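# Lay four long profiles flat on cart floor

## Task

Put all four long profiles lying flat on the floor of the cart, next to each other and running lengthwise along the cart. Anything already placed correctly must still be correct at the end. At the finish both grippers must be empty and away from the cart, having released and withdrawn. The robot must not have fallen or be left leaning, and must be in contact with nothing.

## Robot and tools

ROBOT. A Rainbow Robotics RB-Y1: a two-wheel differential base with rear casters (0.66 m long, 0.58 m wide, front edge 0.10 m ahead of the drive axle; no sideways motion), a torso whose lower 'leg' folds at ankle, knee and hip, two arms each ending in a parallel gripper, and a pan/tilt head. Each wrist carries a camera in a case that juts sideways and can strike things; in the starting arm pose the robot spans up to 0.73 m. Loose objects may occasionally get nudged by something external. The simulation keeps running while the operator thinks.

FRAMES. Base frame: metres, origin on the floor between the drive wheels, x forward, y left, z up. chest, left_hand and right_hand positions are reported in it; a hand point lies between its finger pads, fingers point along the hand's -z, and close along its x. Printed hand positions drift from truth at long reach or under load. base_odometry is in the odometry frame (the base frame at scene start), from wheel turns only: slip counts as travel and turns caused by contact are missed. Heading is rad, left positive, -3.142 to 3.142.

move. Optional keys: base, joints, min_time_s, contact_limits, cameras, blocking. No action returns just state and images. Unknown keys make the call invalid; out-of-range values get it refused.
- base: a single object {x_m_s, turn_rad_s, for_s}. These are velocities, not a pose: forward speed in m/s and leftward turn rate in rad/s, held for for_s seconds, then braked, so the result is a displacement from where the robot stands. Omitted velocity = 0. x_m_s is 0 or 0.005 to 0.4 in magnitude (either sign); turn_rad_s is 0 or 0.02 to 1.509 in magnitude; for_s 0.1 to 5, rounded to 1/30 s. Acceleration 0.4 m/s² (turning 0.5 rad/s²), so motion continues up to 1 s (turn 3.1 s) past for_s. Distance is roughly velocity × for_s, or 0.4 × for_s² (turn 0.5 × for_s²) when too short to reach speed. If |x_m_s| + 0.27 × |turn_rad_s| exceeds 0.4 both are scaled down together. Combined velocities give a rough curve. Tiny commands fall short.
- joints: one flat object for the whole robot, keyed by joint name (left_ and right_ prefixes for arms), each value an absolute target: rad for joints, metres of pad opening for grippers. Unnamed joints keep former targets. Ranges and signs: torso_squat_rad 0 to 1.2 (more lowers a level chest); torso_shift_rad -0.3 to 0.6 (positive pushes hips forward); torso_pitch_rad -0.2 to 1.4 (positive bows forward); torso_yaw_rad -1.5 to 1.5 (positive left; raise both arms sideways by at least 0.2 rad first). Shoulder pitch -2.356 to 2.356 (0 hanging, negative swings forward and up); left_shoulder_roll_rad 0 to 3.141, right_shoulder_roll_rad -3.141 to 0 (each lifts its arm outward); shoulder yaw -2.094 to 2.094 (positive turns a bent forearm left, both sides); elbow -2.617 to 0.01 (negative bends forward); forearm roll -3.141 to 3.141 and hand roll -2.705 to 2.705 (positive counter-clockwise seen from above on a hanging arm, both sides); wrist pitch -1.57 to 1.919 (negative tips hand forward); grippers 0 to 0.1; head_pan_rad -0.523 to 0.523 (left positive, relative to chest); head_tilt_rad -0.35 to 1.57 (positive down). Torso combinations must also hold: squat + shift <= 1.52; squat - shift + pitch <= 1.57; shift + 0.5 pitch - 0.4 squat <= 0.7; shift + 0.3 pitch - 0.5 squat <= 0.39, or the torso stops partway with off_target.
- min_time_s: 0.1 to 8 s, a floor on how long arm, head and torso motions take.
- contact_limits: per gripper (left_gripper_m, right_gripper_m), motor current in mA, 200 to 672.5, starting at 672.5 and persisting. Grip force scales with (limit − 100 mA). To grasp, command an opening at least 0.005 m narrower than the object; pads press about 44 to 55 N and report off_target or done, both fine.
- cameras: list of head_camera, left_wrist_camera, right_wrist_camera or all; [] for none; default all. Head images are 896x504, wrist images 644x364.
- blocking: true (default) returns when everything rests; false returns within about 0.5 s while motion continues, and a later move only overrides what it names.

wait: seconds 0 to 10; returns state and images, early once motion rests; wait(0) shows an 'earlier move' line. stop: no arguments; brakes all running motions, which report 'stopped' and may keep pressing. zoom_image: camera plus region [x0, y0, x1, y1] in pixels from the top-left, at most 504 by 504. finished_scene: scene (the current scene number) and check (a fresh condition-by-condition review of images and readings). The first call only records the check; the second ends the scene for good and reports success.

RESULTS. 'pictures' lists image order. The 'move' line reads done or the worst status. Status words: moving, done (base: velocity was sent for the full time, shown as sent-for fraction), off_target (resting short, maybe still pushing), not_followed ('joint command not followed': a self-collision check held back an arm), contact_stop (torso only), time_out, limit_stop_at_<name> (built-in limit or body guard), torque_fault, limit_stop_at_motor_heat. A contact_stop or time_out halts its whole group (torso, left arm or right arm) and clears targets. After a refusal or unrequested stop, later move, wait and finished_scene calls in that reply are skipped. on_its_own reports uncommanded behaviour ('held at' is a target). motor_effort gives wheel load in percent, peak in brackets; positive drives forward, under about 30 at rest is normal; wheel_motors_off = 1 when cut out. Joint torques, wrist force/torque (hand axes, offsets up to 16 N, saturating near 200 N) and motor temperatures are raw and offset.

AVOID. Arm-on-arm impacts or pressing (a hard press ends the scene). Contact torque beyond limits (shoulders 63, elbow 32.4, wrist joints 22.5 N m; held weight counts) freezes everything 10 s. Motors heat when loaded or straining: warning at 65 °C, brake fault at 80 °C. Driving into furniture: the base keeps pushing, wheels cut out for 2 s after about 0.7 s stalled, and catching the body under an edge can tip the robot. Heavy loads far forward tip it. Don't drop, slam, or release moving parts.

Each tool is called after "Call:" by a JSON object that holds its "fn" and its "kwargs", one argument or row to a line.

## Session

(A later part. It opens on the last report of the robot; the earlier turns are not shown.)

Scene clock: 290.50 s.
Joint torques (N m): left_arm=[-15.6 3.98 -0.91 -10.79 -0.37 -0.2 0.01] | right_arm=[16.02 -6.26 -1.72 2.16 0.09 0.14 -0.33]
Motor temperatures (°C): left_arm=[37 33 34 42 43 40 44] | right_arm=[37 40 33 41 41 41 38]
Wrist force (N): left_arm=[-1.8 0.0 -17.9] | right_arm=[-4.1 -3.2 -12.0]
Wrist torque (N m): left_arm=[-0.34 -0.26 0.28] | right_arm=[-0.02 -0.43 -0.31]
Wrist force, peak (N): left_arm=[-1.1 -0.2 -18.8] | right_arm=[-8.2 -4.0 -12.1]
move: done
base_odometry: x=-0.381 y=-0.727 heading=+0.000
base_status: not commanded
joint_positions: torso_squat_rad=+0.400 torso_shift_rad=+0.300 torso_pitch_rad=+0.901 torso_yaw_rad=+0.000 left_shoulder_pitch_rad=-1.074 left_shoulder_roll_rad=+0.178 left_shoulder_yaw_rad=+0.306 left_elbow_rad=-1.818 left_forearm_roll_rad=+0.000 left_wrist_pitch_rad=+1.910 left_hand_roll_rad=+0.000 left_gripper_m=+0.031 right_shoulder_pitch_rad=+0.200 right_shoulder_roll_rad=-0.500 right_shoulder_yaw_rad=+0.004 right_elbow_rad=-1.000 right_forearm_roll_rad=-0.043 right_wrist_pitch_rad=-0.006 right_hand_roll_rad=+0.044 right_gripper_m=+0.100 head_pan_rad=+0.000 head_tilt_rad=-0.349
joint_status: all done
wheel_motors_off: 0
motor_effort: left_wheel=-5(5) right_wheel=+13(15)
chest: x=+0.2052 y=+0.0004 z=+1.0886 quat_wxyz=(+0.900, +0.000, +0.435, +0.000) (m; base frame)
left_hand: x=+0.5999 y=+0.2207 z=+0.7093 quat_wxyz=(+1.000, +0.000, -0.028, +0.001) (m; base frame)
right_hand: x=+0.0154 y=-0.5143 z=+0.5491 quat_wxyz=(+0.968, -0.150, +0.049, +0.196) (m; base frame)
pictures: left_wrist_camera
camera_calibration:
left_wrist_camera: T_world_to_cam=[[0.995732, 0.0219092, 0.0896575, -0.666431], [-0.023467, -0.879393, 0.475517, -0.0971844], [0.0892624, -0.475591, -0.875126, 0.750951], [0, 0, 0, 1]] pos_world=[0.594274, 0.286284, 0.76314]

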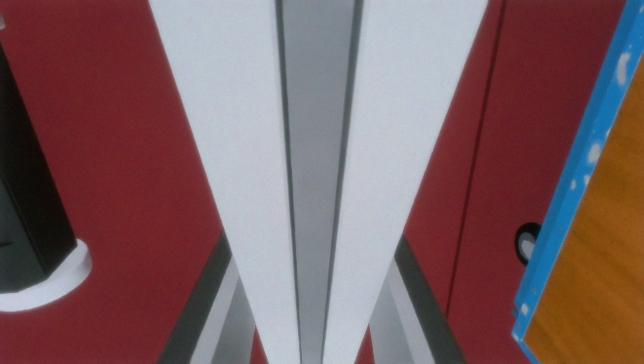

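Call:
{"fn": "move", "kwargs": {
  "joints": {"head_tilt_rad":0.25,"head_pan_rad":-0.3},
  "cameras": ["head_camera"]
}}

Call:
{"fn": "move", "kwargs": {
  "joints": {"head_tilt_rad":0.25,"head_pan_rad":0.4},
  "cameras": ["head_camera"]
}}

Scene clock: 316.13 s.
Joint torques (N m): left_arm=[-14.63 4.19 0.23 -10.3 -0.49 -0.25 0.42] | right_arm=[16.47 -6.09 -2.24 2.24 0.14 0.11 -0.3]
Motor temperatures (°C): left_arm=[37 33 34 41 43 39 44] | right_arm=[38 40 33 41 41 40 38]
Wrist force (N): left_arm=[-2.0 0.3 -18.2] | right_arm=[-4.3 -3.2 -12.1]
Wrist torque (N m): left_arm=[-0.43 -0.28 0.27] | right_arm=[-0.01 -0.46 -0.31]
Wrist force, peak (N): left_arm=[-1.8 0.2 -18.6] | right_arm=[-4.4 -3.1 -12.4]
move: done
base_odometry: x=-0.381 y=-0.727 heading=+0.000
base_status: not commanded
joint_positions: torso_squat_rad=+0.400 torso_shift_rad=+0.300 torso_pitch_rad=+0.901 torso_yaw_rad=+0.000 left_shoulder_pitch_rad=-1.074 left_shoulder_roll_rad=+0.178 left_shoulder_yaw_rad=+0.306 left_elbow_rad=-1.818 left_forearm_roll_rad=+0.000 left_wrist_pitch_rad=+1.910 left_hand_roll_rad=+0.000 left_gripper_m=+0.031 right_shoulder_pitch_rad=+0.200 right_shoulder_roll_rad=-0.500 right_shoulder_yaw_rad=+0.004 right_elbow_rad=-1.000 right_forearm_roll_rad=-0.043 right_wrist_pitch_rad=-0.006 right_hand_roll_rad=+0.044 right_gripper_m=+0.100 head_pan_rad=-0.300 head_tilt_rad=+0.250
joint_status: all done
wheel_motors_off: 0
motor_effort: left_wheel=-4(5) right_wheel=+11(15)
chest: x=+0.2052 y=+0.0004 z=+1.0886 quat_wxyz=(+0.900, +0.000, +0.435, +0.000) (m; base frame)
left_hand: x=+0.5999 y=+0.2207 z=+0.7093 quat_wxyz=(+1.000, +0.000, -0.028, +0.001) (m; base frame)
right_hand: x=+0.0154 y=-0.5143 z=+0.5491 quat_wxyz=(+0.968, -0.150, +0.049, +0.196) (m; base frame)
pictures: head_camera
camera_calibration:
head_camera: T_world_to_cam=[[-0.231656, -0.936979, 0.261544, -0.21971], [-0.880346, 0.0875248, -0.466187, 0.944804], [0.413916, -0.338244, -0.845142, 0.796398], [0, 0, 0, 1]] pos_world=[0.451216, -0.0191808, 1.17099]

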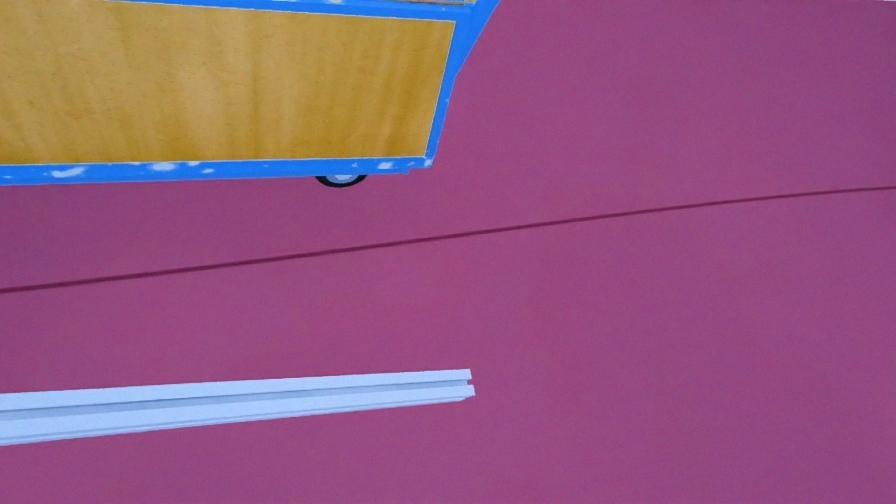

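Scene clock: 317.27 s.
Joint torques (N m): left_arm=[-15.08 3.49 -0.22 -10.42 -0.18 -0.15 0.24] | right_arm=[15.82 -6.31 -2.34 2.08 0.11 -0.12 -0.26]
Motor temperatures (°C): left_arm=[37 33 34 41 43 39 44] | right_arm=[38 40 33 41 41 40 38]
Wrist force (N): left_arm=[-1.4 0.1 -18.4] | right_arm=[-4.1 -3.1 -12.2]
Wrist torque (N m): left_arm=[-0.42 -0.21 0.28] | right_arm=[-0.03 -0.44 -0.34]
Wrist force, peak (N): left_arm=[-1.8 0.1 -18.5] | right_arm=[-4.5 -3.1 -12.4]
move: done
base_odometry: x=-0.381 y=-0.727 heading=+0.000
base_status: not commanded
joint_positions: torso_squat_rad=+0.400 torso_shift_rad=+0.300 torso_pitch_rad=+0.901 torso_yaw_rad=+0.000 left_shoulder_pitch_rad=-1.074 left_shoulder_roll_rad=+0.178 left_shoulder_yaw_rad=+0.306 left_elbow_rad=-1.818 left_forearm_roll_rad=+0.000 left_wrist_pitch_rad=+1.910 left_hand_roll_rad=+0.000 left_gripper_m=+0.031 right_shoulder_pitch_rad=+0.200 right_shoulder_roll_rad=-0.500 right_shoulder_yaw_rad=+0.004 right_elbow_rad=-1.000 right_forearm_roll_rad=-0.043 right_wrist_pitch_rad=-0.006 right_hand_roll_rad=+0.044 right_gripper_m=+0.100 head_pan_rad=+0.400 head_tilt_rad=+0.250
joint_status: all done
wheel_motors_off: 0
motor_effort: left_wheel=-4(5) right_wheel=+14(15)
chest: x=+0.2052 y=+0.0004 z=+1.0886 quat_wxyz=(+0.900, +0.000, +0.435, +0.000) (m; base frame)
left_hand: x=+0.5999 y=+0.2207 z=+0.7093 quat_wxyz=(+1.000, +0.000, -0.028, +0.001) (m; base frame)
right_hand: x=+0.0154 y=-0.5143 z=+0.5491 quat_wxyz=(+0.968, -0.150, +0.049, +0.196) (m; base frame)
pictures: head_camera
camera_calibration:
head_camera: T_world_to_cam=[[0.194161, -0.94143, -0.275702, 0.262704], [-0.889104, -0.0501345, -0.454952, 0.934732], [0.414483, 0.333462, -0.846763, 0.797772], [0, 0, 0, 1]] pos_world=[0.449404, 0.0281532, 1.17321]

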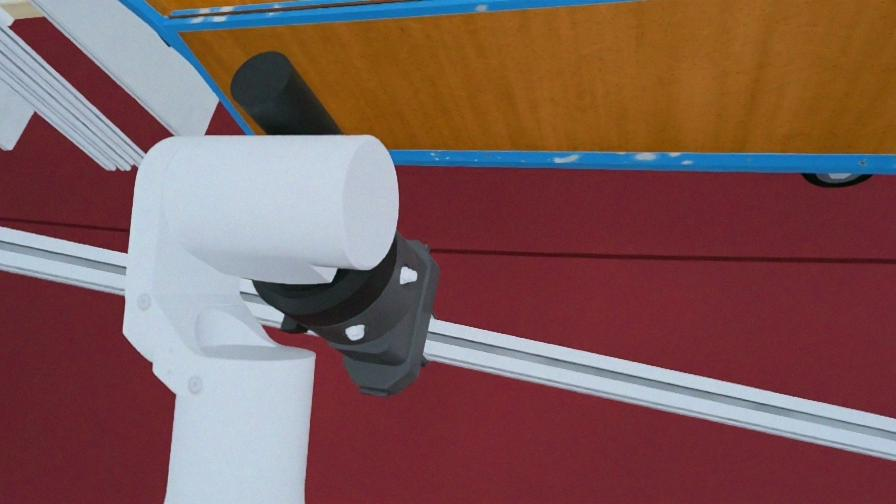

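Call:
{"fn": "move", "kwargs": {
  "joints": {"left_forearm_roll_rad":0.391,"left_wrist_pitch_rad":1.895,"left_hand_roll_rad":0.131,"head_pan_rad":-0.3},
  "cameras": ["head_camera","left_wrist_camera"]
}}

Scene clock: 333.97 s.
Joint torques (N m): left_arm=[-14.44 3.81 -0.15 -10.48 1.03 -0.23 0.26] | right_arm=[16.01 -6.65 -1.92 2.51 0.04 0.22 -0.2]
Motor temperatures (°C): left_arm=[37 33 34 40 43 38 44] | right_arm=[38 40 33 40 41 40 38]
Wrist force (N): left_arm=[-1.9 5.5 -17.3] | right_arm=[-4.0 -3.1 -12.2]
Wrist torque (N m): left_arm=[-0.44 -0.22 0.27] | right_arm=[-0.04 -0.42 -0.31]
Wrist force, peak (N): left_arm=[-1.4 4.3 -18.5] | right_arm=[-4.2 -3.1 -12.5]
move: done
base_odometry: x=-0.381 y=-0.727 heading=+0.000
base_status: not commanded
joint_positions: torso_squat_rad=+0.400 torso_shift_rad=+0.300 torso_pitch_rad=+0.901 torso_yaw_rad=+0.000 left_shoulder_pitch_rad=-1.074 left_shoulder_roll_rad=+0.178 left_shoulder_yaw_rad=+0.306 left_elbow_rad=-1.818 left_forearm_roll_rad=+0.391 left_wrist_pitch_rad=+1.895 left_hand_roll_rad=+0.131 left_gripper_m=+0.030 right_shoulder_pitch_rad=+0.200 right_shoulder_roll_rad=-0.500 right_shoulder_yaw_rad=+0.004 right_elbow_rad=-1.000 right_forearm_roll_rad=-0.043 right_wrist_pitch_rad=-0.006 right_hand_roll_rad=+0.044 right_gripper_m=+0.100 head_pan_rad=-0.300 head_tilt_rad=+0.250
joint_status: all done
wheel_motors_off: 0
motor_effort: left_wheel=-5(5) right_wheel=+11(14)
chest: x=+0.2052 y=+0.0004 z=+1.0886 quat_wxyz=(+0.900, +0.000, +0.435, +0.000) (m; base frame)
left_hand: x=+0.5972 y=+0.1374 z=+0.7248 quat_wxyz=(+0.983, -0.184, -0.023, -0.003) (m; base frame)
right_hand: x=+0.0155 y=-0.5142 z=+0.5490 quat_wxyz=(+0.968, -0.150, +0.049, +0.196) (m; base frame)
pictures: head_camera, left_wrist_camera
camera_calibration:
head_camera: T_world_to_cam=[[-0.231649, -0.936984, 0.261532, -0.219699], [-0.880346, 0.0875235, -0.466187, 0.944804], [0.41392, -0.33823, -0.845145, 0.796402], [0, 0, 0, 1]] pos_world=[0.451215, -0.0191799, 1.17099]
left_wrist_camera: T_world_to_cam=[[0.996959, 0.0333206, 0.0704458, -0.65165], [-0.0321116, -0.64801, 0.760955, -0.411431], [0.071005, -0.760903, -0.644969, 0.60842], [0, 0, 0, 1]] pos_world=[0.593255, 0.21805, 0.751398]

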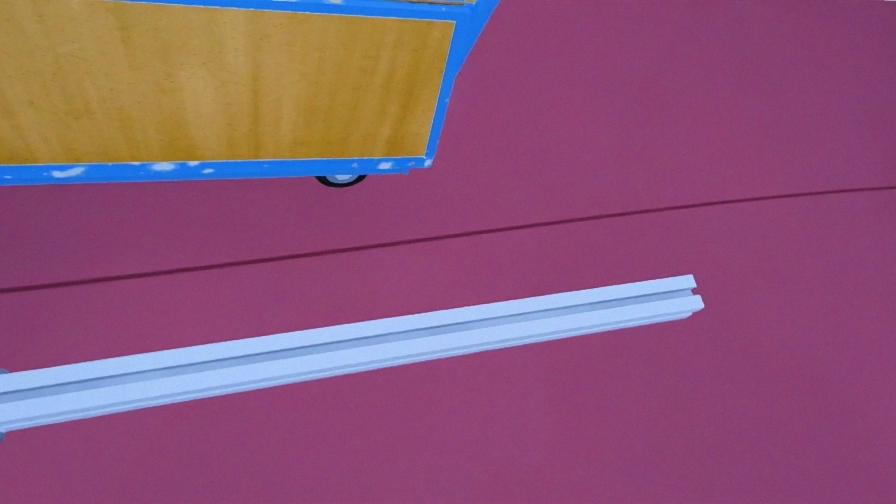

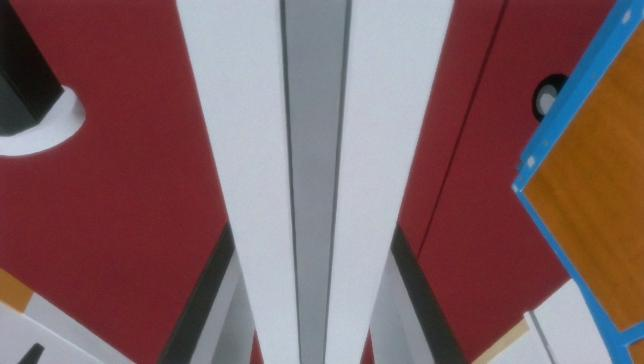

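Call:
{"fn": "move", "kwargs": {
  "base": {"turn_rad_s":0.25,"for_s":0.8},
  "cameras": []
}}

Call:
{"fn": "move", "kwargs": {
  "base": {"x_m_s":0.3,"for_s":1.5},
  "cameras": []
}}

Call:
{"fn": "move", "kwargs": {
  "base": {"turn_rad_s":-0.25,"for_s":0.8},
  "joints": {"head_tilt_rad":-0.1},
  "cameras": ["head_camera"]
}}

Scene clock: 342.03 s.
Joint torques (N m): left_arm=[-14.43 3.58 -0.06 -10.45 1.01 -0.34 0.27] | right_arm=[16.53 -6.19 -2.25 2.69 -0.03 0.14 -0.23]
Motor temperatures (°C): left_arm=[37 33 34 40 43 38 44] | right_arm=[38 40 33 40 41 40 38]
Wrist force (N): left_arm=[-1.4 5.9 -17.2] | right_arm=[-4.1 -3.1 -12.3]
Wrist torque (N m): left_arm=[-0.42 -0.18 0.26] | right_arm=[-0.03 -0.45 -0.31]
Wrist force, peak (N): left_arm=[-1.9 6.2 -17.6] | right_arm=[-4.3 -3.4 -12.4]
move: done
base_odometry: x=-0.382 y=-0.727 heading=+0.199
base_status: done (sent for 0.8 of 0.8 s)
joint_positions: torso_squat_rad=+0.400 torso_shift_rad=+0.300 torso_pitch_rad=+0.901 torso_yaw_rad=+0.000 left_shoulder_pitch_rad=-1.074 left_shoulder_roll_rad=+0.178 left_shoulder_yaw_rad=+0.306 left_elbow_rad=-1.818 left_forearm_roll_rad=+0.391 left_wrist_pitch_rad=+1.895 left_hand_roll_rad=+0.131 left_gripper_m=+0.030 right_shoulder_pitch_rad=+0.200 right_shoulder_roll_rad=-0.500 right_shoulder_yaw_rad=+0.004 right_elbow_rad=-1.000 right_forearm_roll_rad=-0.043 right_wrist_pitch_rad=-0.006 right_hand_roll_rad=+0.044 right_gripper_m=+0.100 head_pan_rad=-0.300 head_tilt_rad=+0.250
joint_status: not commanded
wheel_motors_off: 0
motor_effort: left_wheel=-1(25) right_wheel=+7(35)
chest: x=+0.2052 y=+0.0003 z=+1.0886 quat_wxyz=(+0.900, +0.000, +0.435, +0.000) (m; base frame)
left_hand: x=+0.5972 y=+0.1373 z=+0.7248 quat_wxyz=(+0.983, -0.184, -0.023, -0.003) (m; base frame)
right_hand: x=+0.0155 y=-0.5142 z=+0.5490 quat_wxyz=(+0.968, -0.149, +0.049, +0.196) (m; base frame)
pictures: none
No camera images: "cameras" was empty.

Scene clock: 344.60 s.
Joint torques (N m): left_arm=[-14.82 2.85 -0.56 -10.69 1.3 -0.3 0.14] | right_arm=[16.57 -7.02 -2.37 2.68 0.17 0.25 -0.24]
Motor temperatures (°C): left_arm=[37 33 34 40 43 38 44] | right_arm=[38 40 33 40 41 40 38]
Wrist force (N): left_arm=[-1.9 5.3 -17.2] | right_arm=[-4.1 -3.2 -12.2]
Wrist torque (N m): left_arm=[-0.42 -0.24 0.28] | right_arm=[0.01 -0.42 -0.31]
Wrist force, peak (N): left_arm=[-3.1 6.3 -17.8] | right_arm=[-4.4 -3.1 -12.6]
move: done
base_odometry: x=+0.060 y=-0.637 heading=+0.199
base_status: done (sent for 1.5 of 1.5 s)
joint_positions: torso_squat_rad=+0.400 torso_shift_rad=+0.300 torso_pitch_rad=+0.901 torso_yaw_rad=+0.000 left_shoulder_pitch_rad=-1.074 left_shoulder_roll_rad=+0.178 left_shoulder_yaw_rad=+0.306 left_elbow_rad=-1.818 left_forearm_roll_rad=+0.391 left_wrist_pitch_rad=+1.895 left_hand_roll_rad=+0.131 left_gripper_m=+0.030 right_shoulder_pitch_rad=+0.200 right_shoulder_roll_rad=-0.500 right_shoulder_yaw_rad=+0.004 right_elbow_rad=-1.000 right_forearm_roll_rad=-0.043 right_wrist_pitch_rad=-0.006 right_hand_roll_rad=+0.044 right_gripper_m=+0.100 head_pan_rad=-0.300 head_tilt_rad=+0.250
joint_status: not commanded
wheel_motors_off: 0
motor_effort: left_wheel=-4(26) right_wheel=+0(45)
chest: x=+0.2052 y=+0.0003 z=+1.0886 quat_wxyz=(+0.900, +0.000, +0.435, +0.000) (m; base frame)
left_hand: x=+0.5973 y=+0.1373 z=+0.7248 quat_wxyz=(+0.983, -0.184, -0.023, -0.003) (m; base frame)
right_hand: x=+0.0156 y=-0.5142 z=+0.5490 quat_wxyz=(+0.968, -0.149, +0.049, +0.196) (m; base frame)
pictures: none
No camera images: "cameras" was empty.

Scene clock: 346.23 s.
Joint torques (N m): left_arm=[-14.27 3.68 -0.35 -10.37 1.17 -0.38 0.33] | right_arm=[17.04 -5.87 -2.15 2.62 0.12 0.41 -0.35]
Motor temperatures (°C): left_arm=[37 33 34 40 43 38 44] | right_arm=[38 40 33 40 41 40 38]
Wrist force (N): left_arm=[-1.9 6.1 -17.5] | right_arm=[-4.1 -3.2 -12.3]
Wrist torque (N m): left_arm=[-0.59 -0.25 0.25] | right_arm=[0.00 -0.44 -0.32]
Wrist force, peak (N): left_arm=[-1.4 5.6 -17.9] | right_arm=[-4.3 -3.2 -12.4]
move: done
base_odometry: x=+0.060 y=-0.637 heading=+0.000
base_status: done (sent for 0.8 of 0.8 s)
joint_positions: torso_squat_rad=+0.400 torso_shift_rad=+0.300 torso_pitch_rad=+0.901 torso_yaw_rad=+0.000 left_shoulder_pitch_rad=-1.074 left_shoulder_roll_rad=+0.178 left_shoulder_yaw_rad=+0.306 left_elbow_rad=-1.818 left_forearm_roll_rad=+0.391 left_wrist_pitch_rad=+1.895 left_hand_roll_rad=+0.131 left_gripper_m=+0.030 right_shoulder_pitch_rad=+0.200 right_shoulder_roll_rad=-0.500 right_shoulder_yaw_rad=+0.004 right_elbow_rad=-1.000 right_forearm_roll_rad=-0.043 right_wrist_pitch_rad=-0.006 right_hand_roll_rad=+0.044 right_gripper_m=+0.100 head_pan_rad=-0.300 head_tilt_rad=-0.100
joint_status: all done
wheel_motors_off: 0
motor_effort: left_wheel=+0(26) right_wheel=-7(34)
chest: x=+0.2052 y=+0.0003 z=+1.0886 quat_wxyz=(+0.900, +0.000, +0.435, +0.000) (m; base frame)
left_hand: x=+0.5972 y=+0.1373 z=+0.7248 quat_wxyz=(+0.983, -0.184, -0.023, -0.003) (m; base frame)
right_hand: x=+0.0156 y=-0.5142 z=+0.5489 quat_wxyz=(+0.968, -0.149, +0.049, +0.196) (m; base frame)
pictures: head_camera
camera_calibration:
head_camera: T_world_to_cam=[[-0.239754, -0.940028, 0.242623, -0.194067], [-0.680976, -0.0152859, -0.732147, 1.18799], [0.691947, -0.340756, -0.636471, 0.442391], [0, 0, 0, 1]] pos_world=[0.456351, -0.0135218, 1.19843]

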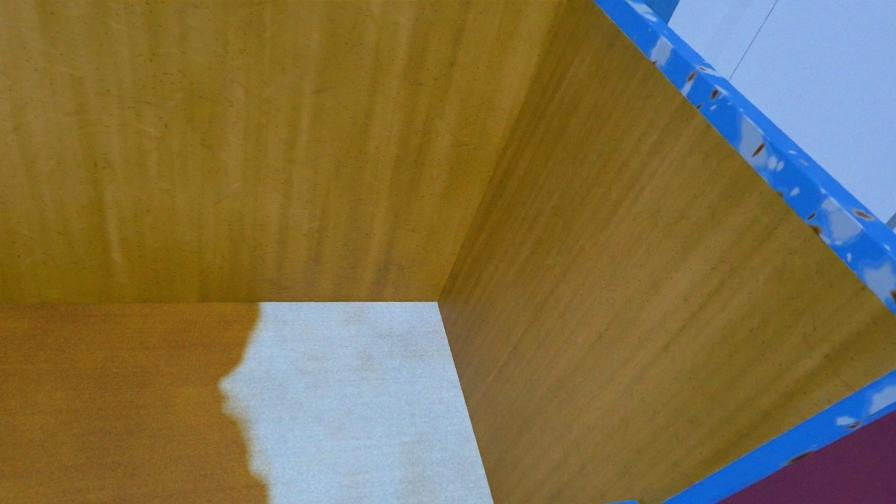

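Call:
{"fn": "move", "kwargs": {
  "base": {"turn_rad_s":0.1,"for_s":0.4},
  "cameras": []
}}

Call:
{"fn": "move", "kwargs": {
  "base": {"x_m_s":0.15,"for_s":1.6},
  "joints": {"head_tilt_rad":0.2},
  "cameras": ["head_camera"]
}}

Call:
{"fn": "move", "kwargs": {
  "base": {"turn_rad_s":-0.1,"for_s":0.58},
  "joints": {"head_pan_rad":0.5},
  "cameras": ["head_camera"]
}}

Scene clock: 353.70 s.
Joint torques (N m): left_arm=[-14.62 3.77 -0.4 -10.37 1.21 -0.22 0.25] | right_arm=[16.91 -6.52 -1.98 2.57 0.09 0.09 -0.25]
Motor temperatures (°C): left_arm=[37 33 34 40 43 38 44] | right_arm=[39 40 33 40 41 40 38]
Wrist force (N): left_arm=[-1.6 5.9 -17.4] | right_arm=[-4.4 -3.0 -12.5]
Wrist torque (N m): left_arm=[-0.48 -0.19 0.25] | right_arm=[-0.04 -0.46 -0.32]
Wrist force, peak (N): left_arm=[-1.5 5.7 -17.7] | right_arm=[-4.4 -3.0 -12.5]
move: done
base_odometry: x=+0.060 y=-0.637 heading=+0.040
base_status: done (sent for 0.4 of 0.4 s)
joint_positions: torso_squat_rad=+0.400 torso_shift_rad=+0.300 torso_pitch_rad=+0.901 torso_yaw_rad=+0.000 left_shoulder_pitch_rad=-1.074 left_shoulder_roll_rad=+0.178 left_shoulder_yaw_rad=+0.306 left_elbow_rad=-1.818 left_forearm_roll_rad=+0.391 left_wrist_pitch_rad=+1.895 left_hand_roll_rad=+0.131 left_gripper_m=+0.030 right_shoulder_pitch_rad=+0.200 right_shoulder_roll_rad=-0.500 right_shoulder_yaw_rad=+0.004 right_elbow_rad=-1.000 right_forearm_roll_rad=-0.043 right_wrist_pitch_rad=-0.006 right_hand_roll_rad=+0.044 right_gripper_m=+0.100 head_pan_rad=-0.300 head_tilt_rad=-0.100
joint_status: not commanded
wheel_motors_off: 0
motor_effort: left_wheel=-2(13) right_wheel=+1(9)
chest: x=+0.2052 y=+0.0003 z=+1.0886 quat_wxyz=(+0.900, +0.000, +0.435, +0.000) (m; base frame)
left_hand: x=+0.5972 y=+0.1374 z=+0.7248 quat_wxyz=(+0.983, -0.184, -0.023, -0.003) (m; base frame)
right_hand: x=+0.0156 y=-0.5142 z=+0.5490 quat_wxyz=(+0.968, -0.149, +0.049, +0.196) (m; base frame)
pictures: none
No camera images: "cameras" was empty.

Scene clock: 355.97 s.
Joint torques (N m): left_arm=[-14.35 3.73 0.27 -10.59 1 -0.18 0.18] | right_arm=[16.32 -7.14 -1.73 2.55 0.14 0.28 -0.39]
Motor temperatures (°C): left_arm=[37 33 34 40 43 38 44] | right_arm=[39 40 33 40 41 40 38]
Wrist force (N): left_arm=[-1.8 5.5 -17.2] | right_arm=[-4.2 -3.1 -12.3]
Wrist torque (N m): left_arm=[-0.51 -0.24 0.25] | right_arm=[-0.01 -0.44 -0.33]
Wrist force, peak (N): left_arm=[-1.9 6.2 -17.8] | right_arm=[-4.6 -3.1 -12.5]
move: done
base_odometry: x=+0.299 y=-0.628 heading=+0.039
base_status: done (sent for 1.6 of 1.6 s)
joint_positions: torso_squat_rad=+0.400 torso_shift_rad=+0.300 torso_pitch_rad=+0.901 torso_yaw_rad=+0.000 left_shoulder_pitch_rad=-1.074 left_shoulder_roll_rad=+0.178 left_shoulder_yaw_rad=+0.306 left_elbow_rad=-1.818 left_forearm_roll_rad=+0.391 left_wrist_pitch_rad=+1.895 left_hand_roll_rad=+0.131 left_gripper_m=+0.030 right_shoulder_pitch_rad=+0.200 right_shoulder_roll_rad=-0.500 right_shoulder_yaw_rad=+0.004 right_elbow_rad=-1.000 right_forearm_roll_rad=-0.043 right_wrist_pitch_rad=-0.006 right_hand_roll_rad=+0.044 right_gripper_m=+0.100 head_pan_rad=-0.300 head_tilt_rad=+0.200
joint_status: all done
wheel_motors_off: 0
motor_effort: left_wheel=-4(25) right_wheel=+3(41)
chest: x=+0.2052 y=+0.0003 z=+1.0886 quat_wxyz=(+0.900, +0.000, +0.435, +0.000) (m; base frame)
left_hand: x=+0.5972 y=+0.1374 z=+0.7248 quat_wxyz=(+0.983, -0.184, -0.023, -0.003) (m; base frame)
right_hand: x=+0.0157 y=-0.5142 z=+0.5489 quat_wxyz=(+0.968, -0.149, +0.049, +0.196) (m; base frame)
pictures: head_camera
camera_calibration:
head_camera: T_world_to_cam=[[-0.233192, -0.937309, 0.258986, -0.216077], [-0.858036, 0.0730013, -0.508374, 0.986928], [0.457597, -0.340768, -0.821268, 0.751367], [0, 0, 0, 1]] pos_world=[0.45261, -0.0185356, 1.17476]

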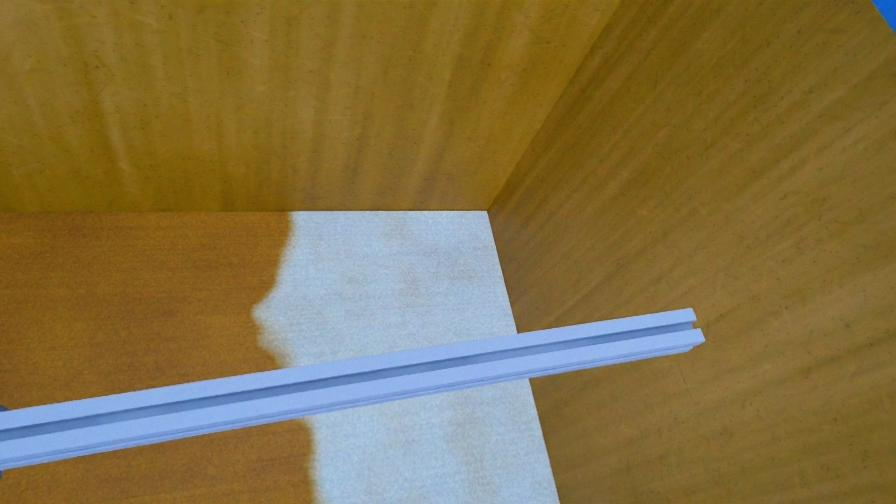

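Scene clock: 357.17 s.
Joint torques (N m): left_arm=[-14.56 3.64 -0.18 -10.6 1.04 -0.19 0.26] | right_arm=[16.63 -6.54 -2.06 2.78 0.12 0.19 -0.25]
Motor temperatures (°C): left_arm=[37 33 34 40 43 38 44] | right_arm=[39 40 33 40 41 40 38]
Wrist force (N): left_arm=[-1.9 6.3 -17.1] | right_arm=[-4.3 -3.2 -12.0]
Wrist torque (N m): left_arm=[-0.55 -0.23 0.29] | right_arm=[0.00 -0.46 -0.32]
Wrist force, peak (N): left_arm=[-2.4 5.7 -17.7] | right_arm=[-4.6 -3.3 -12.4]
move: done
base_odometry: x=+0.300 y=-0.628 heading=-0.016
base_status: done (sent for 0.57 of 0.57 s)
joint_positions: torso_squat_rad=+0.400 torso_shift_rad=+0.300 torso_pitch_rad=+0.901 torso_yaw_rad=+0.000 left_shoulder_pitch_rad=-1.074 left_shoulder_roll_rad=+0.178 left_shoulder_yaw_rad=+0.306 left_elbow_rad=-1.818 left_forearm_roll_rad=+0.391 left_wrist_pitch_rad=+1.895 left_hand_roll_rad=+0.131 left_gripper_m=+0.030 right_shoulder_pitch_rad=+0.200 right_shoulder_roll_rad=-0.500 right_shoulder_yaw_rad=+0.004 right_elbow_rad=-1.000 right_forearm_roll_rad=-0.043 right_wrist_pitch_rad=-0.006 right_hand_roll_rad=+0.044 right_gripper_m=+0.100 head_pan_rad=+0.500 head_tilt_rad=+0.200
joint_status: all done
wheel_motors_off: 0
motor_effort: left_wheel=+6(27) right_wheel=-11(29)
chest: x=+0.2052 y=+0.0003 z=+1.0886 quat_wxyz=(+0.900, +0.000, +0.435, +0.000) (m; base frame)
left_hand: x=+0.5972 y=+0.1373 z=+0.7248 quat_wxyz=(+0.983, -0.184, -0.023, -0.003) (m; base frame)
right_hand: x=+0.0156 y=-0.5142 z=+0.5489 quat_wxyz=(+0.968, -0.149, +0.049, +0.196) (m; base frame)
pictures: head_camera
camera_calibration:
head_camera: T_world_to_cam=[[0.249823, -0.902587, -0.350607, 0.331255], [-0.86551, -0.0458059, -0.498793, 0.978337], [0.434145, 0.428064, -0.792641, 0.725586], [0, 0, 0, 1]] pos_world=[0.448996, 0.0332026, 1.17926]

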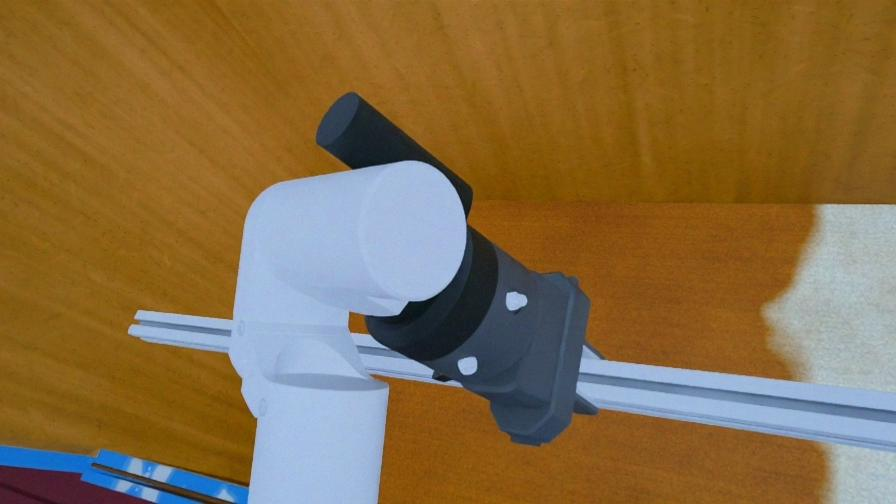

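Call:
{"fn": "move", "kwargs": {
  "base": {"x_m_s":0.2,"for_s":1.35},
  "joints": {"head_tilt_rad":0.3,"head_pan_rad":-0.2},
  "cameras": ["head_camera"]
}}

Call:
{"fn": "move", "kwargs": {
  "joints": {"torso_squat_rad":0.8,"torso_pitch_rad":1.0,"head_tilt_rad":0.3,"left_shoulder_pitch_rad":-0.968,"left_shoulder_roll_rad":0.1455,"left_shoulder_yaw_rad":0.2856,"left_elbow_rad":-1.63,"left_wrist_pitch_rad":1.568,"left_forearm_roll_rad":0.37,"left_hand_roll_rad":0.0},
  "min_time_s": 3
}}

Scene clock: 366.80 s.
Joint torques (N m): left_arm=[-14.39 4.01 0.2 -10.79 1 -0.24 0.09] | right_arm=[17.15 -6.51 -2.51 2.59 0.01 0.16 -0.32]
Motor temperatures (°C): left_arm=[37 33 34 40 43 38 44] | right_arm=[39 40 33 40 41 40 37]
Wrist force (N): left_arm=[-1.6 5.6 -17.5] | right_arm=[-4.2 -3.2 -12.2]
Wrist torque (N m): left_arm=[-0.52 -0.20 0.25] | right_arm=[0.00 -0.46 -0.32]
Wrist force, peak (N): left_arm=[-1.1 5.7 -18.1] | right_arm=[-4.5 -3.1 -12.5]
move: done
base_odometry: x=+0.573 y=-0.633 heading=-0.016
base_status: done (sent for 1.37 of 1.37 s)
joint_positions: torso_squat_rad=+0.400 torso_shift_rad=+0.300 torso_pitch_rad=+0.901 torso_yaw_rad=+0.000 left_shoulder_pitch_rad=-1.074 left_shoulder_roll_rad=+0.178 left_shoulder_yaw_rad=+0.306 left_elbow_rad=-1.818 left_forearm_roll_rad=+0.391 left_wrist_pitch_rad=+1.895 left_hand_roll_rad=+0.131 left_gripper_m=+0.030 right_shoulder_pitch_rad=+0.200 right_shoulder_roll_rad=-0.500 right_shoulder_yaw_rad=+0.004 right_elbow_rad=-1.000 right_forearm_roll_rad=-0.043 right_wrist_pitch_rad=-0.006 right_hand_roll_rad=+0.044 right_gripper_m=+0.100 head_pan_rad=-0.200 head_tilt_rad=+0.300
joint_status: all done
wheel_motors_off: 0
motor_effort: left_wheel=+1(35) right_wheel=-1(29)
chest: x=+0.2052 y=+0.0003 z=+1.0886 quat_wxyz=(+0.900, +0.000, +0.435, +0.000) (m; base frame)
left_hand: x=+0.5972 y=+0.1373 z=+0.7248 quat_wxyz=(+0.983, -0.184, -0.023, -0.003) (m; base frame)
right_hand: x=+0.0156 y=-0.5142 z=+0.5489 quat_wxyz=(+0.968, -0.149, +0.049, +0.196) (m; base frame)
pictures: head_camera
camera_calibration:
head_camera: T_world_to_cam=[[-0.170813, -0.966952, 0.189281, -0.156193], [-0.906129, 0.0787124, -0.415614, 0.894058], [0.38698, -0.242505, -0.889628, 0.859629], [0, 0, 0, 1]] pos_world=[0.450793, -0.0129401, 1.1659]

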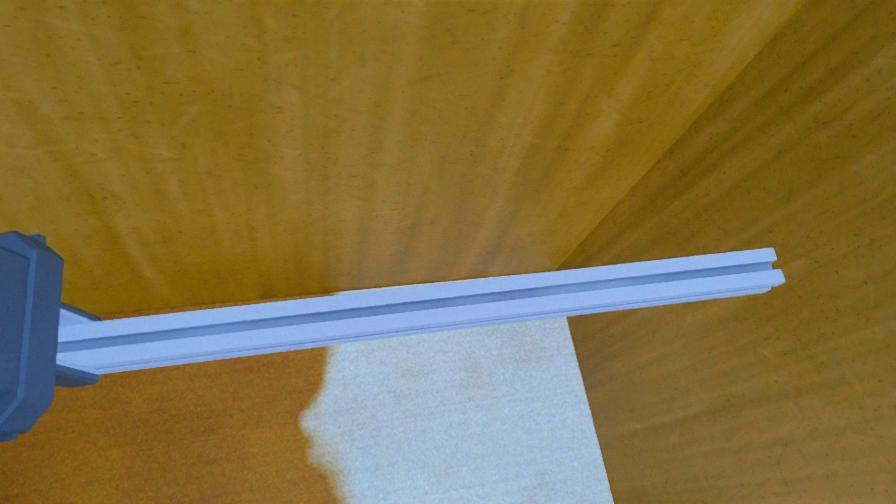

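Scene clock: 370.10 s.
Joint torques (N m): left_arm=[-10.45 0.54 -1.71 -10.53 0.94 -0.12 -0.28] | right_arm=[18.3 -5.85 -1.98 3.63 -0.15 0.35 -0.19]
Motor temperatures (°C): left_arm=[37 33 34 40 43 38 44] | right_arm=[39 40 33 40 41 40 37]
Wrist force (N): left_arm=[-1.3 6.0 -17.2] | right_arm=[-3.0 -3.1 -12.3]
Wrist torque (N m): left_arm=[-0.50 -0.22 0.24] | right_arm=[-0.02 -0.36 -0.34]
Wrist force, peak (N): left_arm=[-0.8 5.8 -18.3] | right_arm=[-4.1 -3.4 -12.6]
move: done
base_odometry: x=+0.573 y=-0.633 heading=-0.016
base_status: not commanded
joint_positions: torso_squat_rad=+0.800 torso_shift_rad=+0.300 torso_pitch_rad=+1.000 torso_yaw_rad=+0.000 left_shoulder_pitch_rad=-0.967 left_shoulder_roll_rad=+0.146 left_shoulder_yaw_rad=+0.286 left_elbow_rad=-1.629 left_forearm_roll_rad=+0.370 left_wrist_pitch_rad=+1.568 left_hand_roll_rad=+0.000 left_gripper_m=+0.030 right_shoulder_pitch_rad=+0.200 right_shoulder_roll_rad=-0.500 right_shoulder_yaw_rad=+0.004 right_elbow_rad=-1.000 right_forearm_roll_rad=-0.043 right_wrist_pitch_rad=-0.006 right_hand_roll_rad=+0.044 right_gripper_m=+0.100 head_pan_rad=-0.200 head_tilt_rad=+0.300
joint_status: all done
wheel_motors_off: 0
motor_effort: left_wheel=+16(19) right_wheel=+17(23)
chest: x=+0.1764 y=+0.0003 z=+0.9136 quat_wxyz=(+0.878, +0.000, +0.479, +0.000) (m; base frame)
left_hand: x=+0.5135 y=+0.1371 z=+0.4326 quat_wxyz=(+0.983, -0.184, +0.000, +0.001) (m; base frame)
right_hand: x=-0.0658 y=-0.5142 z=+0.3955 quat_wxyz=(+0.964, -0.140, +0.097, +0.204) (m; base frame)
pictures: head_camera, left_wrist_camera, right_wrist_camera
camera_calibration:
head_camera: T_world_to_cam=[[-0.151189, -0.966949, 0.205308, -0.14611], [-0.942916, 0.0787248, -0.323592, 0.717704], [0.296734, -0.242511, -0.923654, 0.762097], [0, 0, 0, 1]] pos_world=[0.428504, -0.0129651, 0.966155]
left_wrist_camera: T_world_to_cam=[[0.999145, 0.0337771, 0.0238441, -0.528647], [0.00371993, -0.647807, 0.761795, -0.210664], [0.0411776, -0.761055, -0.647379, 0.44209], [0, 0, 0, 1]] pos_world=[0.510774, 0.217841, 0.459288]
right_wrist_camera: T_world_to_cam=[[-0.906561, -0.351815, 0.233183, -0.331086], [-0.304499, 0.927725, 0.215886, 0.401834], [-0.292281, 0.12471, -0.948166, 0.493933], [0, 0, 0, 1]] pos_world=[-0.0334245, -0.550871, 0.458784]

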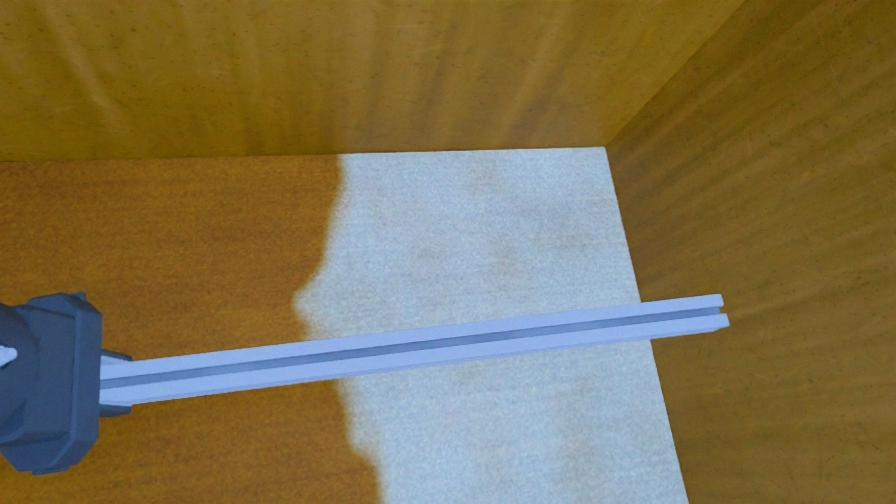

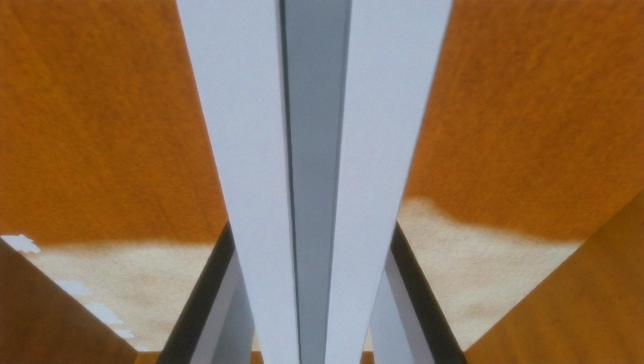

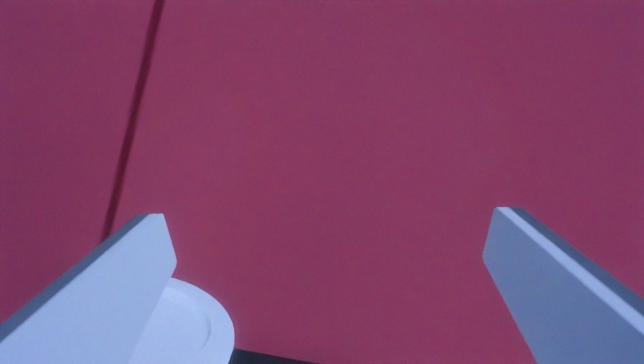

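Call:
{"fn": "move", "kwargs": {
  "joints": {"left_shoulder_pitch_rad":-1.1564,"left_shoulder_roll_rad":0.2036,"left_shoulder_yaw_rad":0.3184,"left_elbow_rad":-0.8909,"left_wrist_pitch_rad":1.065,"left_forearm_roll_rad":0.4264,"left_hand_roll_rad":-0.2167},
  "min_time_s": 4
}}

Scene clock: 378.77 s.
Joint torques (N m): left_arm=[-13.63 3.68 1.29 -7.94 1.49 0.3 0.05] | right_arm=[18.32 -5.22 -1.74 3.58 0.17 0.54 -0.28]
Motor temperatures (°C): left_arm=[37 33 34 40 43 38 44] | right_arm=[39 40 33 40 41 40 37]
Wrist force (N): left_arm=[-1.3 5.4 -16.3] | right_arm=[-3.3 -3.3 -12.1]
Wrist torque (N m): left_arm=[-0.28 -0.29 0.30] | right_arm=[0.01 -0.39 -0.33]
Wrist force, peak (N): left_arm=[-0.9 5.8 -18.0] | right_arm=[-3.5 -3.2 -12.5]
move: done
base_odometry: x=+0.573 y=-0.633 heading=-0.016
base_status: not commanded
joint_positions: torso_squat_rad=+0.800 torso_shift_rad=+0.300 torso_pitch_rad=+1.000 torso_yaw_rad=+0.000 left_shoulder_pitch_rad=-1.155 left_shoulder_roll_rad=+0.203 left_shoulder_yaw_rad=+0.318 left_elbow_rad=-0.891 left_forearm_roll_rad=+0.426 left_wrist_pitch_rad=+1.065 left_hand_roll_rad=-0.217 left_gripper_m=+0.030 right_shoulder_pitch_rad=+0.200 right_shoulder_roll_rad=-0.500 right_shoulder_yaw_rad=+0.004 right_elbow_rad=-1.000 right_forearm_roll_rad=-0.043 right_wrist_pitch_rad=-0.006 right_hand_roll_rad=+0.044 right_gripper_m=+0.100 head_pan_rad=-0.200 head_tilt_rad=+0.300
joint_status: all done
wheel_motors_off: 0
motor_effort: left_wheel=+15(16) right_wheel=+18(20)
chest: x=+0.1764 y=+0.0003 z=+0.9136 quat_wxyz=(+0.878, +0.000, +0.479, +0.000) (m; base frame)
left_hand: x=+0.5127 y=+0.1367 z=+0.3124 quat_wxyz=(+0.983, -0.184, +0.001, +0.000) (m; base frame)
right_hand: x=-0.0658 y=-0.5142 z=+0.3955 quat_wxyz=(+0.964, -0.140, +0.097, +0.204) (m; base frame)
pictures: head_camera, left_wrist_camera, right_wrist_camera
camera_calibration:
head_camera: T_world_to_cam=[[-0.151189, -0.966949, 0.205308, -0.146111], [-0.942917, 0.0787249, -0.32359, 0.717704], [0.296733, -0.242512, -0.923655, 0.762097], [0, 0, 0, 1]] pos_world=[0.428505, -0.0129652, 0.966154]
left_wrist_camera: T_world_to_cam=[[0.999226, 0.0320928, 0.02275, -0.524459], [0.00344618, -0.647504, 0.762054, -0.119361], [0.0391872, -0.761386, -0.647114, 0.365011], [0, 0, 0, 1]] pos_world=[0.510161, 0.217459, 0.339094]
right_wrist_camera: T_world_to_cam=[[-0.90656, -0.351814, 0.233185, -0.331087], [-0.304498, 0.927725, 0.215886, 0.401834], [-0.292283, 0.12471, -0.948166, 0.493933], [0, 0, 0, 1]] pos_world=[-0.0334242, -0.550871, 0.458784]

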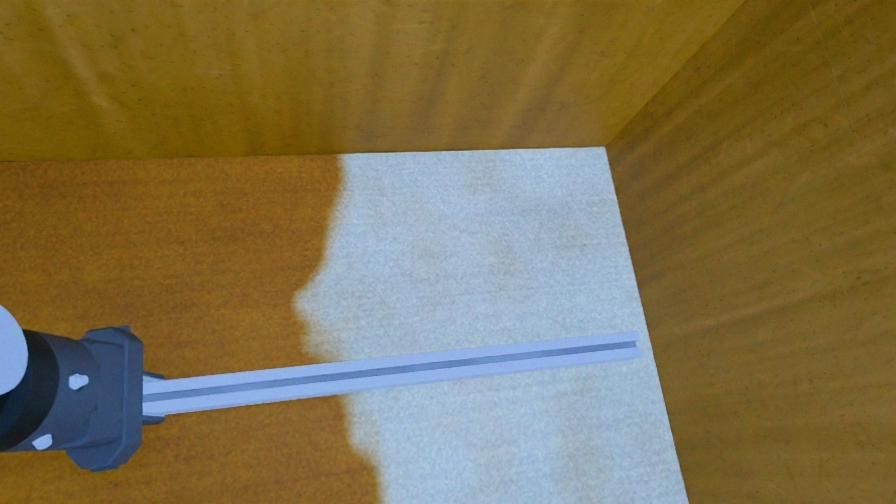

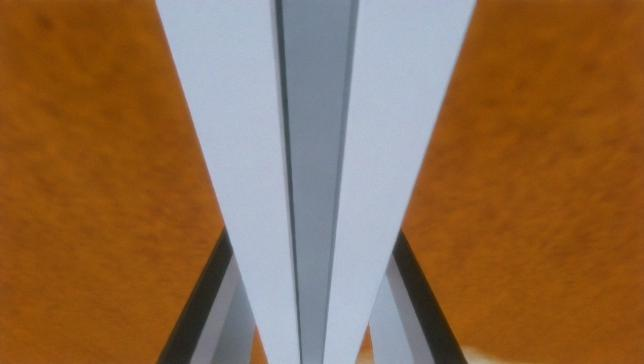

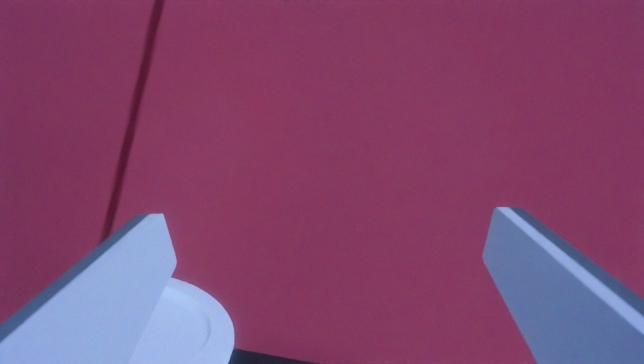

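Call:
{"fn": "move", "kwargs": {
  "joints": {"torso_squat_rad":0.83},
  "min_time_s": 1.5
}}

Scene clock: 403.67 s.
Joint torques (N m): left_arm=[7.36 3.62 0.6 4.29 -3.08 0.38 0.65] | right_arm=[18.33 -5.82 -1.8 3.46 0.14 0.39 -0.35]
Motor temperatures (°C): left_arm=[36 33 34 39 43 38 44] | right_arm=[39 40 33 40 41 40 37]
Wrist force (N): left_arm=[8.3 -17.7 31.7] | right_arm=[-3.5 -3.2 -12.4]
Wrist torque (N m): left_arm=[-0.54 0.51 -0.36] | right_arm=[-0.03 -0.44 -0.32]
Wrist force, peak (N): left_arm=[-10.2 -13.4 36.6] | right_arm=[-3.6 -3.2 -12.5]
move: done
base_odometry: x=+0.573 y=-0.633 heading=-0.016
base_status: not commanded
joint_positions: torso_squat_rad=+0.830 torso_shift_rad=+0.299 torso_pitch_rad=+0.998 torso_yaw_rad=+0.000 left_shoulder_pitch_rad=-1.161 left_shoulder_roll_rad=+0.203 left_shoulder_yaw_rad=+0.318 left_elbow_rad=-0.894 left_forearm_roll_rad=+0.427 left_wrist_pitch_rad=+1.065 left_hand_roll_rad=-0.217 left_gripper_m=+0.031 right_shoulder_pitch_rad=+0.200 right_shoulder_roll_rad=-0.500 right_shoulder_yaw_rad=+0.004 right_elbow_rad=-1.000 right_forearm_roll_rad=-0.043 right_wrist_pitch_rad=-0.006 right_hand_roll_rad=+0.044 right_gripper_m=+0.100 head_pan_rad=-0.200 head_tilt_rad=+0.300
joint_status: all done
wheel_motors_off: 0
motor_effort: left_wheel=+16(17) right_wheel=+21(22)
chest: x=+0.1710 y=+0.0003 z=+0.8997 quat_wxyz=(+0.878, +0.000, +0.478, +0.000) (m; base frame)
left_hand: x=+0.5131 y=+0.1354 z=+0.3016 quat_wxyz=(+0.983, -0.185, -0.004, -0.001) (m; base frame)
right_hand: x=-0.0699 y=-0.5141 z=+0.3809 quat_wxyz=(+0.964, -0.140, +0.096, +0.203) (m; base frame)
pictures: head_camera, left_wrist_camera, right_wrist_camera
camera_calibration:
head_camera: T_world_to_cam=[[-0.15172, -0.966986, 0.20474, -0.143514], [-0.942106, 0.0788094, -0.325922, 0.710054], [0.299027, -0.242336, -0.922961, 0.749837], [0, 0, 0, 1]] pos_world=[0.422951, -0.0130224, 0.952876]
left_wrist_camera: T_world_to_cam=[[0.998945, 0.0316568, 0.0332728, -0.52753], [-0.00496793, -0.645747, 0.763535, -0.108345], [0.0456569, -0.762895, -0.644908, 0.353165], [0, 0, 0, 1]] pos_world=[0.510311, 0.216164, 0.328037]
right_wrist_camera: T_world_to_cam=[[-0.907146, -0.351841, 0.230856, -0.33058], [-0.305015, 0.927689, 0.215311, 0.403829], [-0.289918, 0.124903, -0.948866, 0.479396], [0, 0, 0, 1]] pos_world=[-0.0377249, -0.550818, 0.444251]

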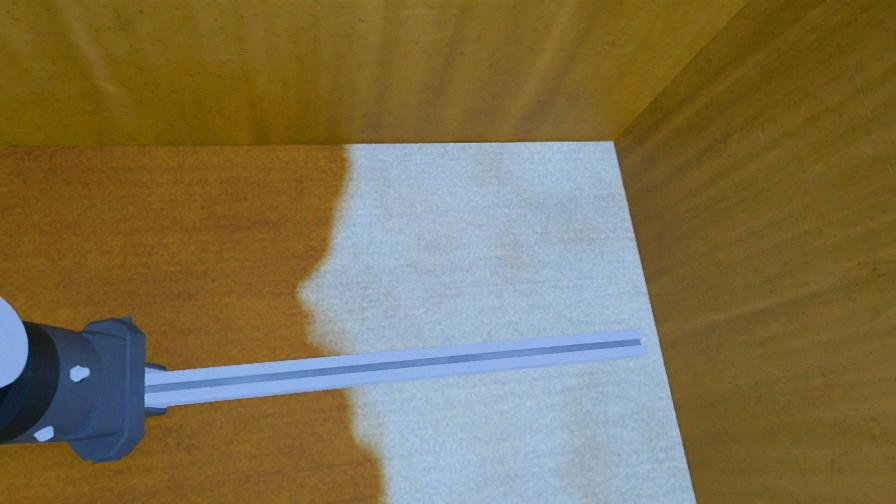

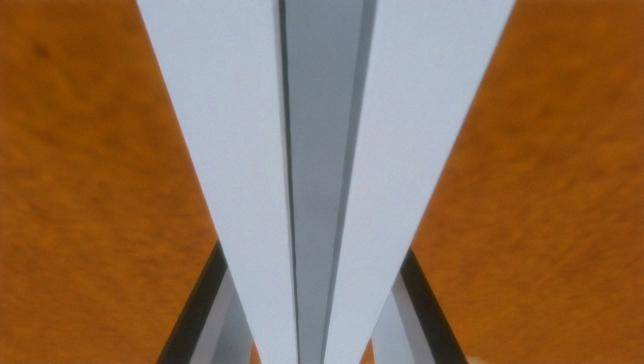

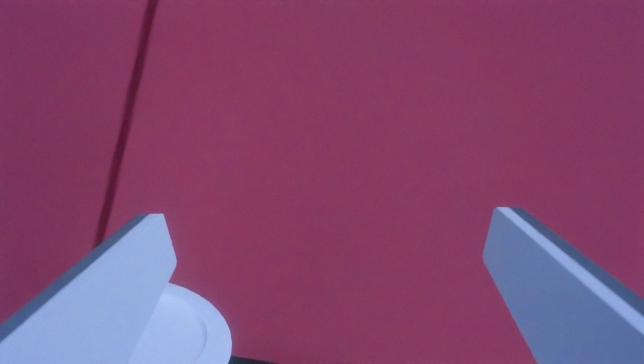

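Call:
{"fn": "move", "kwargs": {
  "joints": {"torso_squat_rad":0.85,"head_pan_rad":0.4},
  "min_time_s": 1,
  "cameras": ["head_camera"]
}}

Call:
{"fn": "move", "kwargs": {
  "joints": {"torso_squat_rad":0.87,"head_pan_rad":-0.3},
  "min_time_s": 1,
  "cameras": ["head_camera"]
}}

Scene clock: 409.37 s.
Joint torques (N m): left_arm=[16.46 6.53 0.53 8.94 -6.88 -0.73 -0.13] | right_arm=[17.91 -5.65 -1.73 3.51 0.08 0.46 -0.19]
Motor temperatures (°C): left_arm=[36 33 34 39 43 38 44] | right_arm=[39 40 33 40 41 40 37]
Wrist force (N): left_arm=[8.7 -30.3 50.6] | right_arm=[-3.6 -3.0 -12.3]
Wrist torque (N m): left_arm=[-0.82 0.79 0.94] | right_arm=[-0.02 -0.43 -0.34]
Wrist force, peak (N): left_arm=[-7.4 -54.6 135.9] | right_arm=[-4.1 -2.7 -12.9]
move: contact_stop
base_odometry: x=+0.573 y=-0.633 heading=-0.017
base_status: not commanded
joint_positions: torso_squat_rad=+0.848 torso_shift_rad=+0.295 torso_pitch_rad=+0.988 torso_yaw_rad=+0.001 left_shoulder_pitch_rad=-1.163 left_shoulder_roll_rad=+0.203 left_shoulder_yaw_rad=+0.318 left_elbow_rad=-0.895 left_forearm_roll_rad=+0.428 left_wrist_pitch_rad=+1.065 left_hand_roll_rad=-0.217 left_gripper_m=+0.031 right_shoulder_pitch_rad=+0.200 right_shoulder_roll_rad=-0.500 right_shoulder_yaw_rad=+0.004 right_elbow_rad=-1.000 right_forearm_roll_rad=-0.043 right_wrist_pitch_rad=-0.006 right_hand_roll_rad=+0.044 right_gripper_m=+0.100 head_pan_rad=+0.400 head_tilt_rad=+0.300
joint_status: torso_squat_rad contact_stop (moved +0.017 of +0.020); the others done
wheel_motors_off: 0
motor_effort: left_wheel=+5(17) right_wheel=+20(27)
chest: x=+0.1649 y=+0.0001 z=+0.8941 quat_wxyz=(+0.880, +0.000, +0.474, +0.000) (m; base frame)
left_hand: x=+0.5143 y=+0.1347 z=+0.3004 quat_wxyz=(+0.983, -0.186, -0.010, -0.002) (m; base frame)
right_hand: x=-0.0709 y=-0.5139 z=+0.3725 quat_wxyz=(+0.965, -0.140, +0.091, +0.203) (m; base frame)
pictures: head_camera
camera_calibration:
head_camera: T_world_to_cam=[[0.171457, -0.941436, -0.290346, 0.232923], [-0.940683, -0.0688585, -0.332227, 0.707971], [0.292778, 0.330086, -0.897399, 0.725156], [0, 0, 0, 1]] pos_world=[0.41373, 0.0286677, 0.953589]

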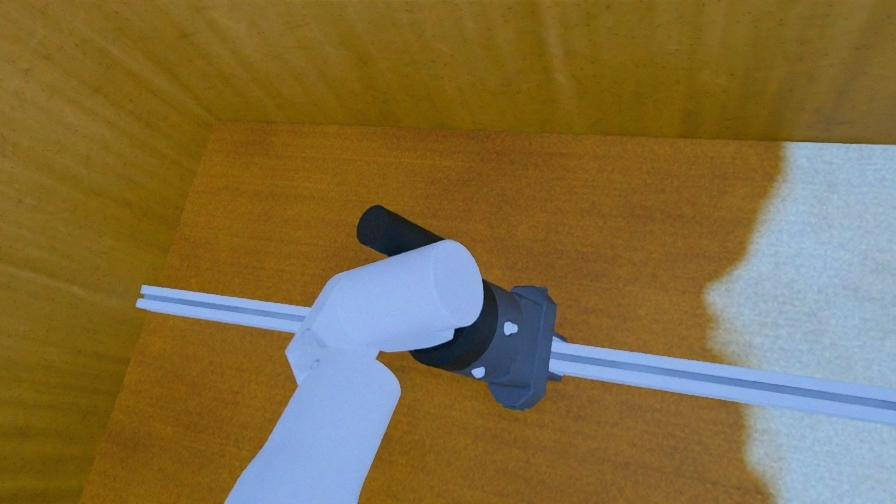

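not run: a stop that you did not command came earlier in this reply.


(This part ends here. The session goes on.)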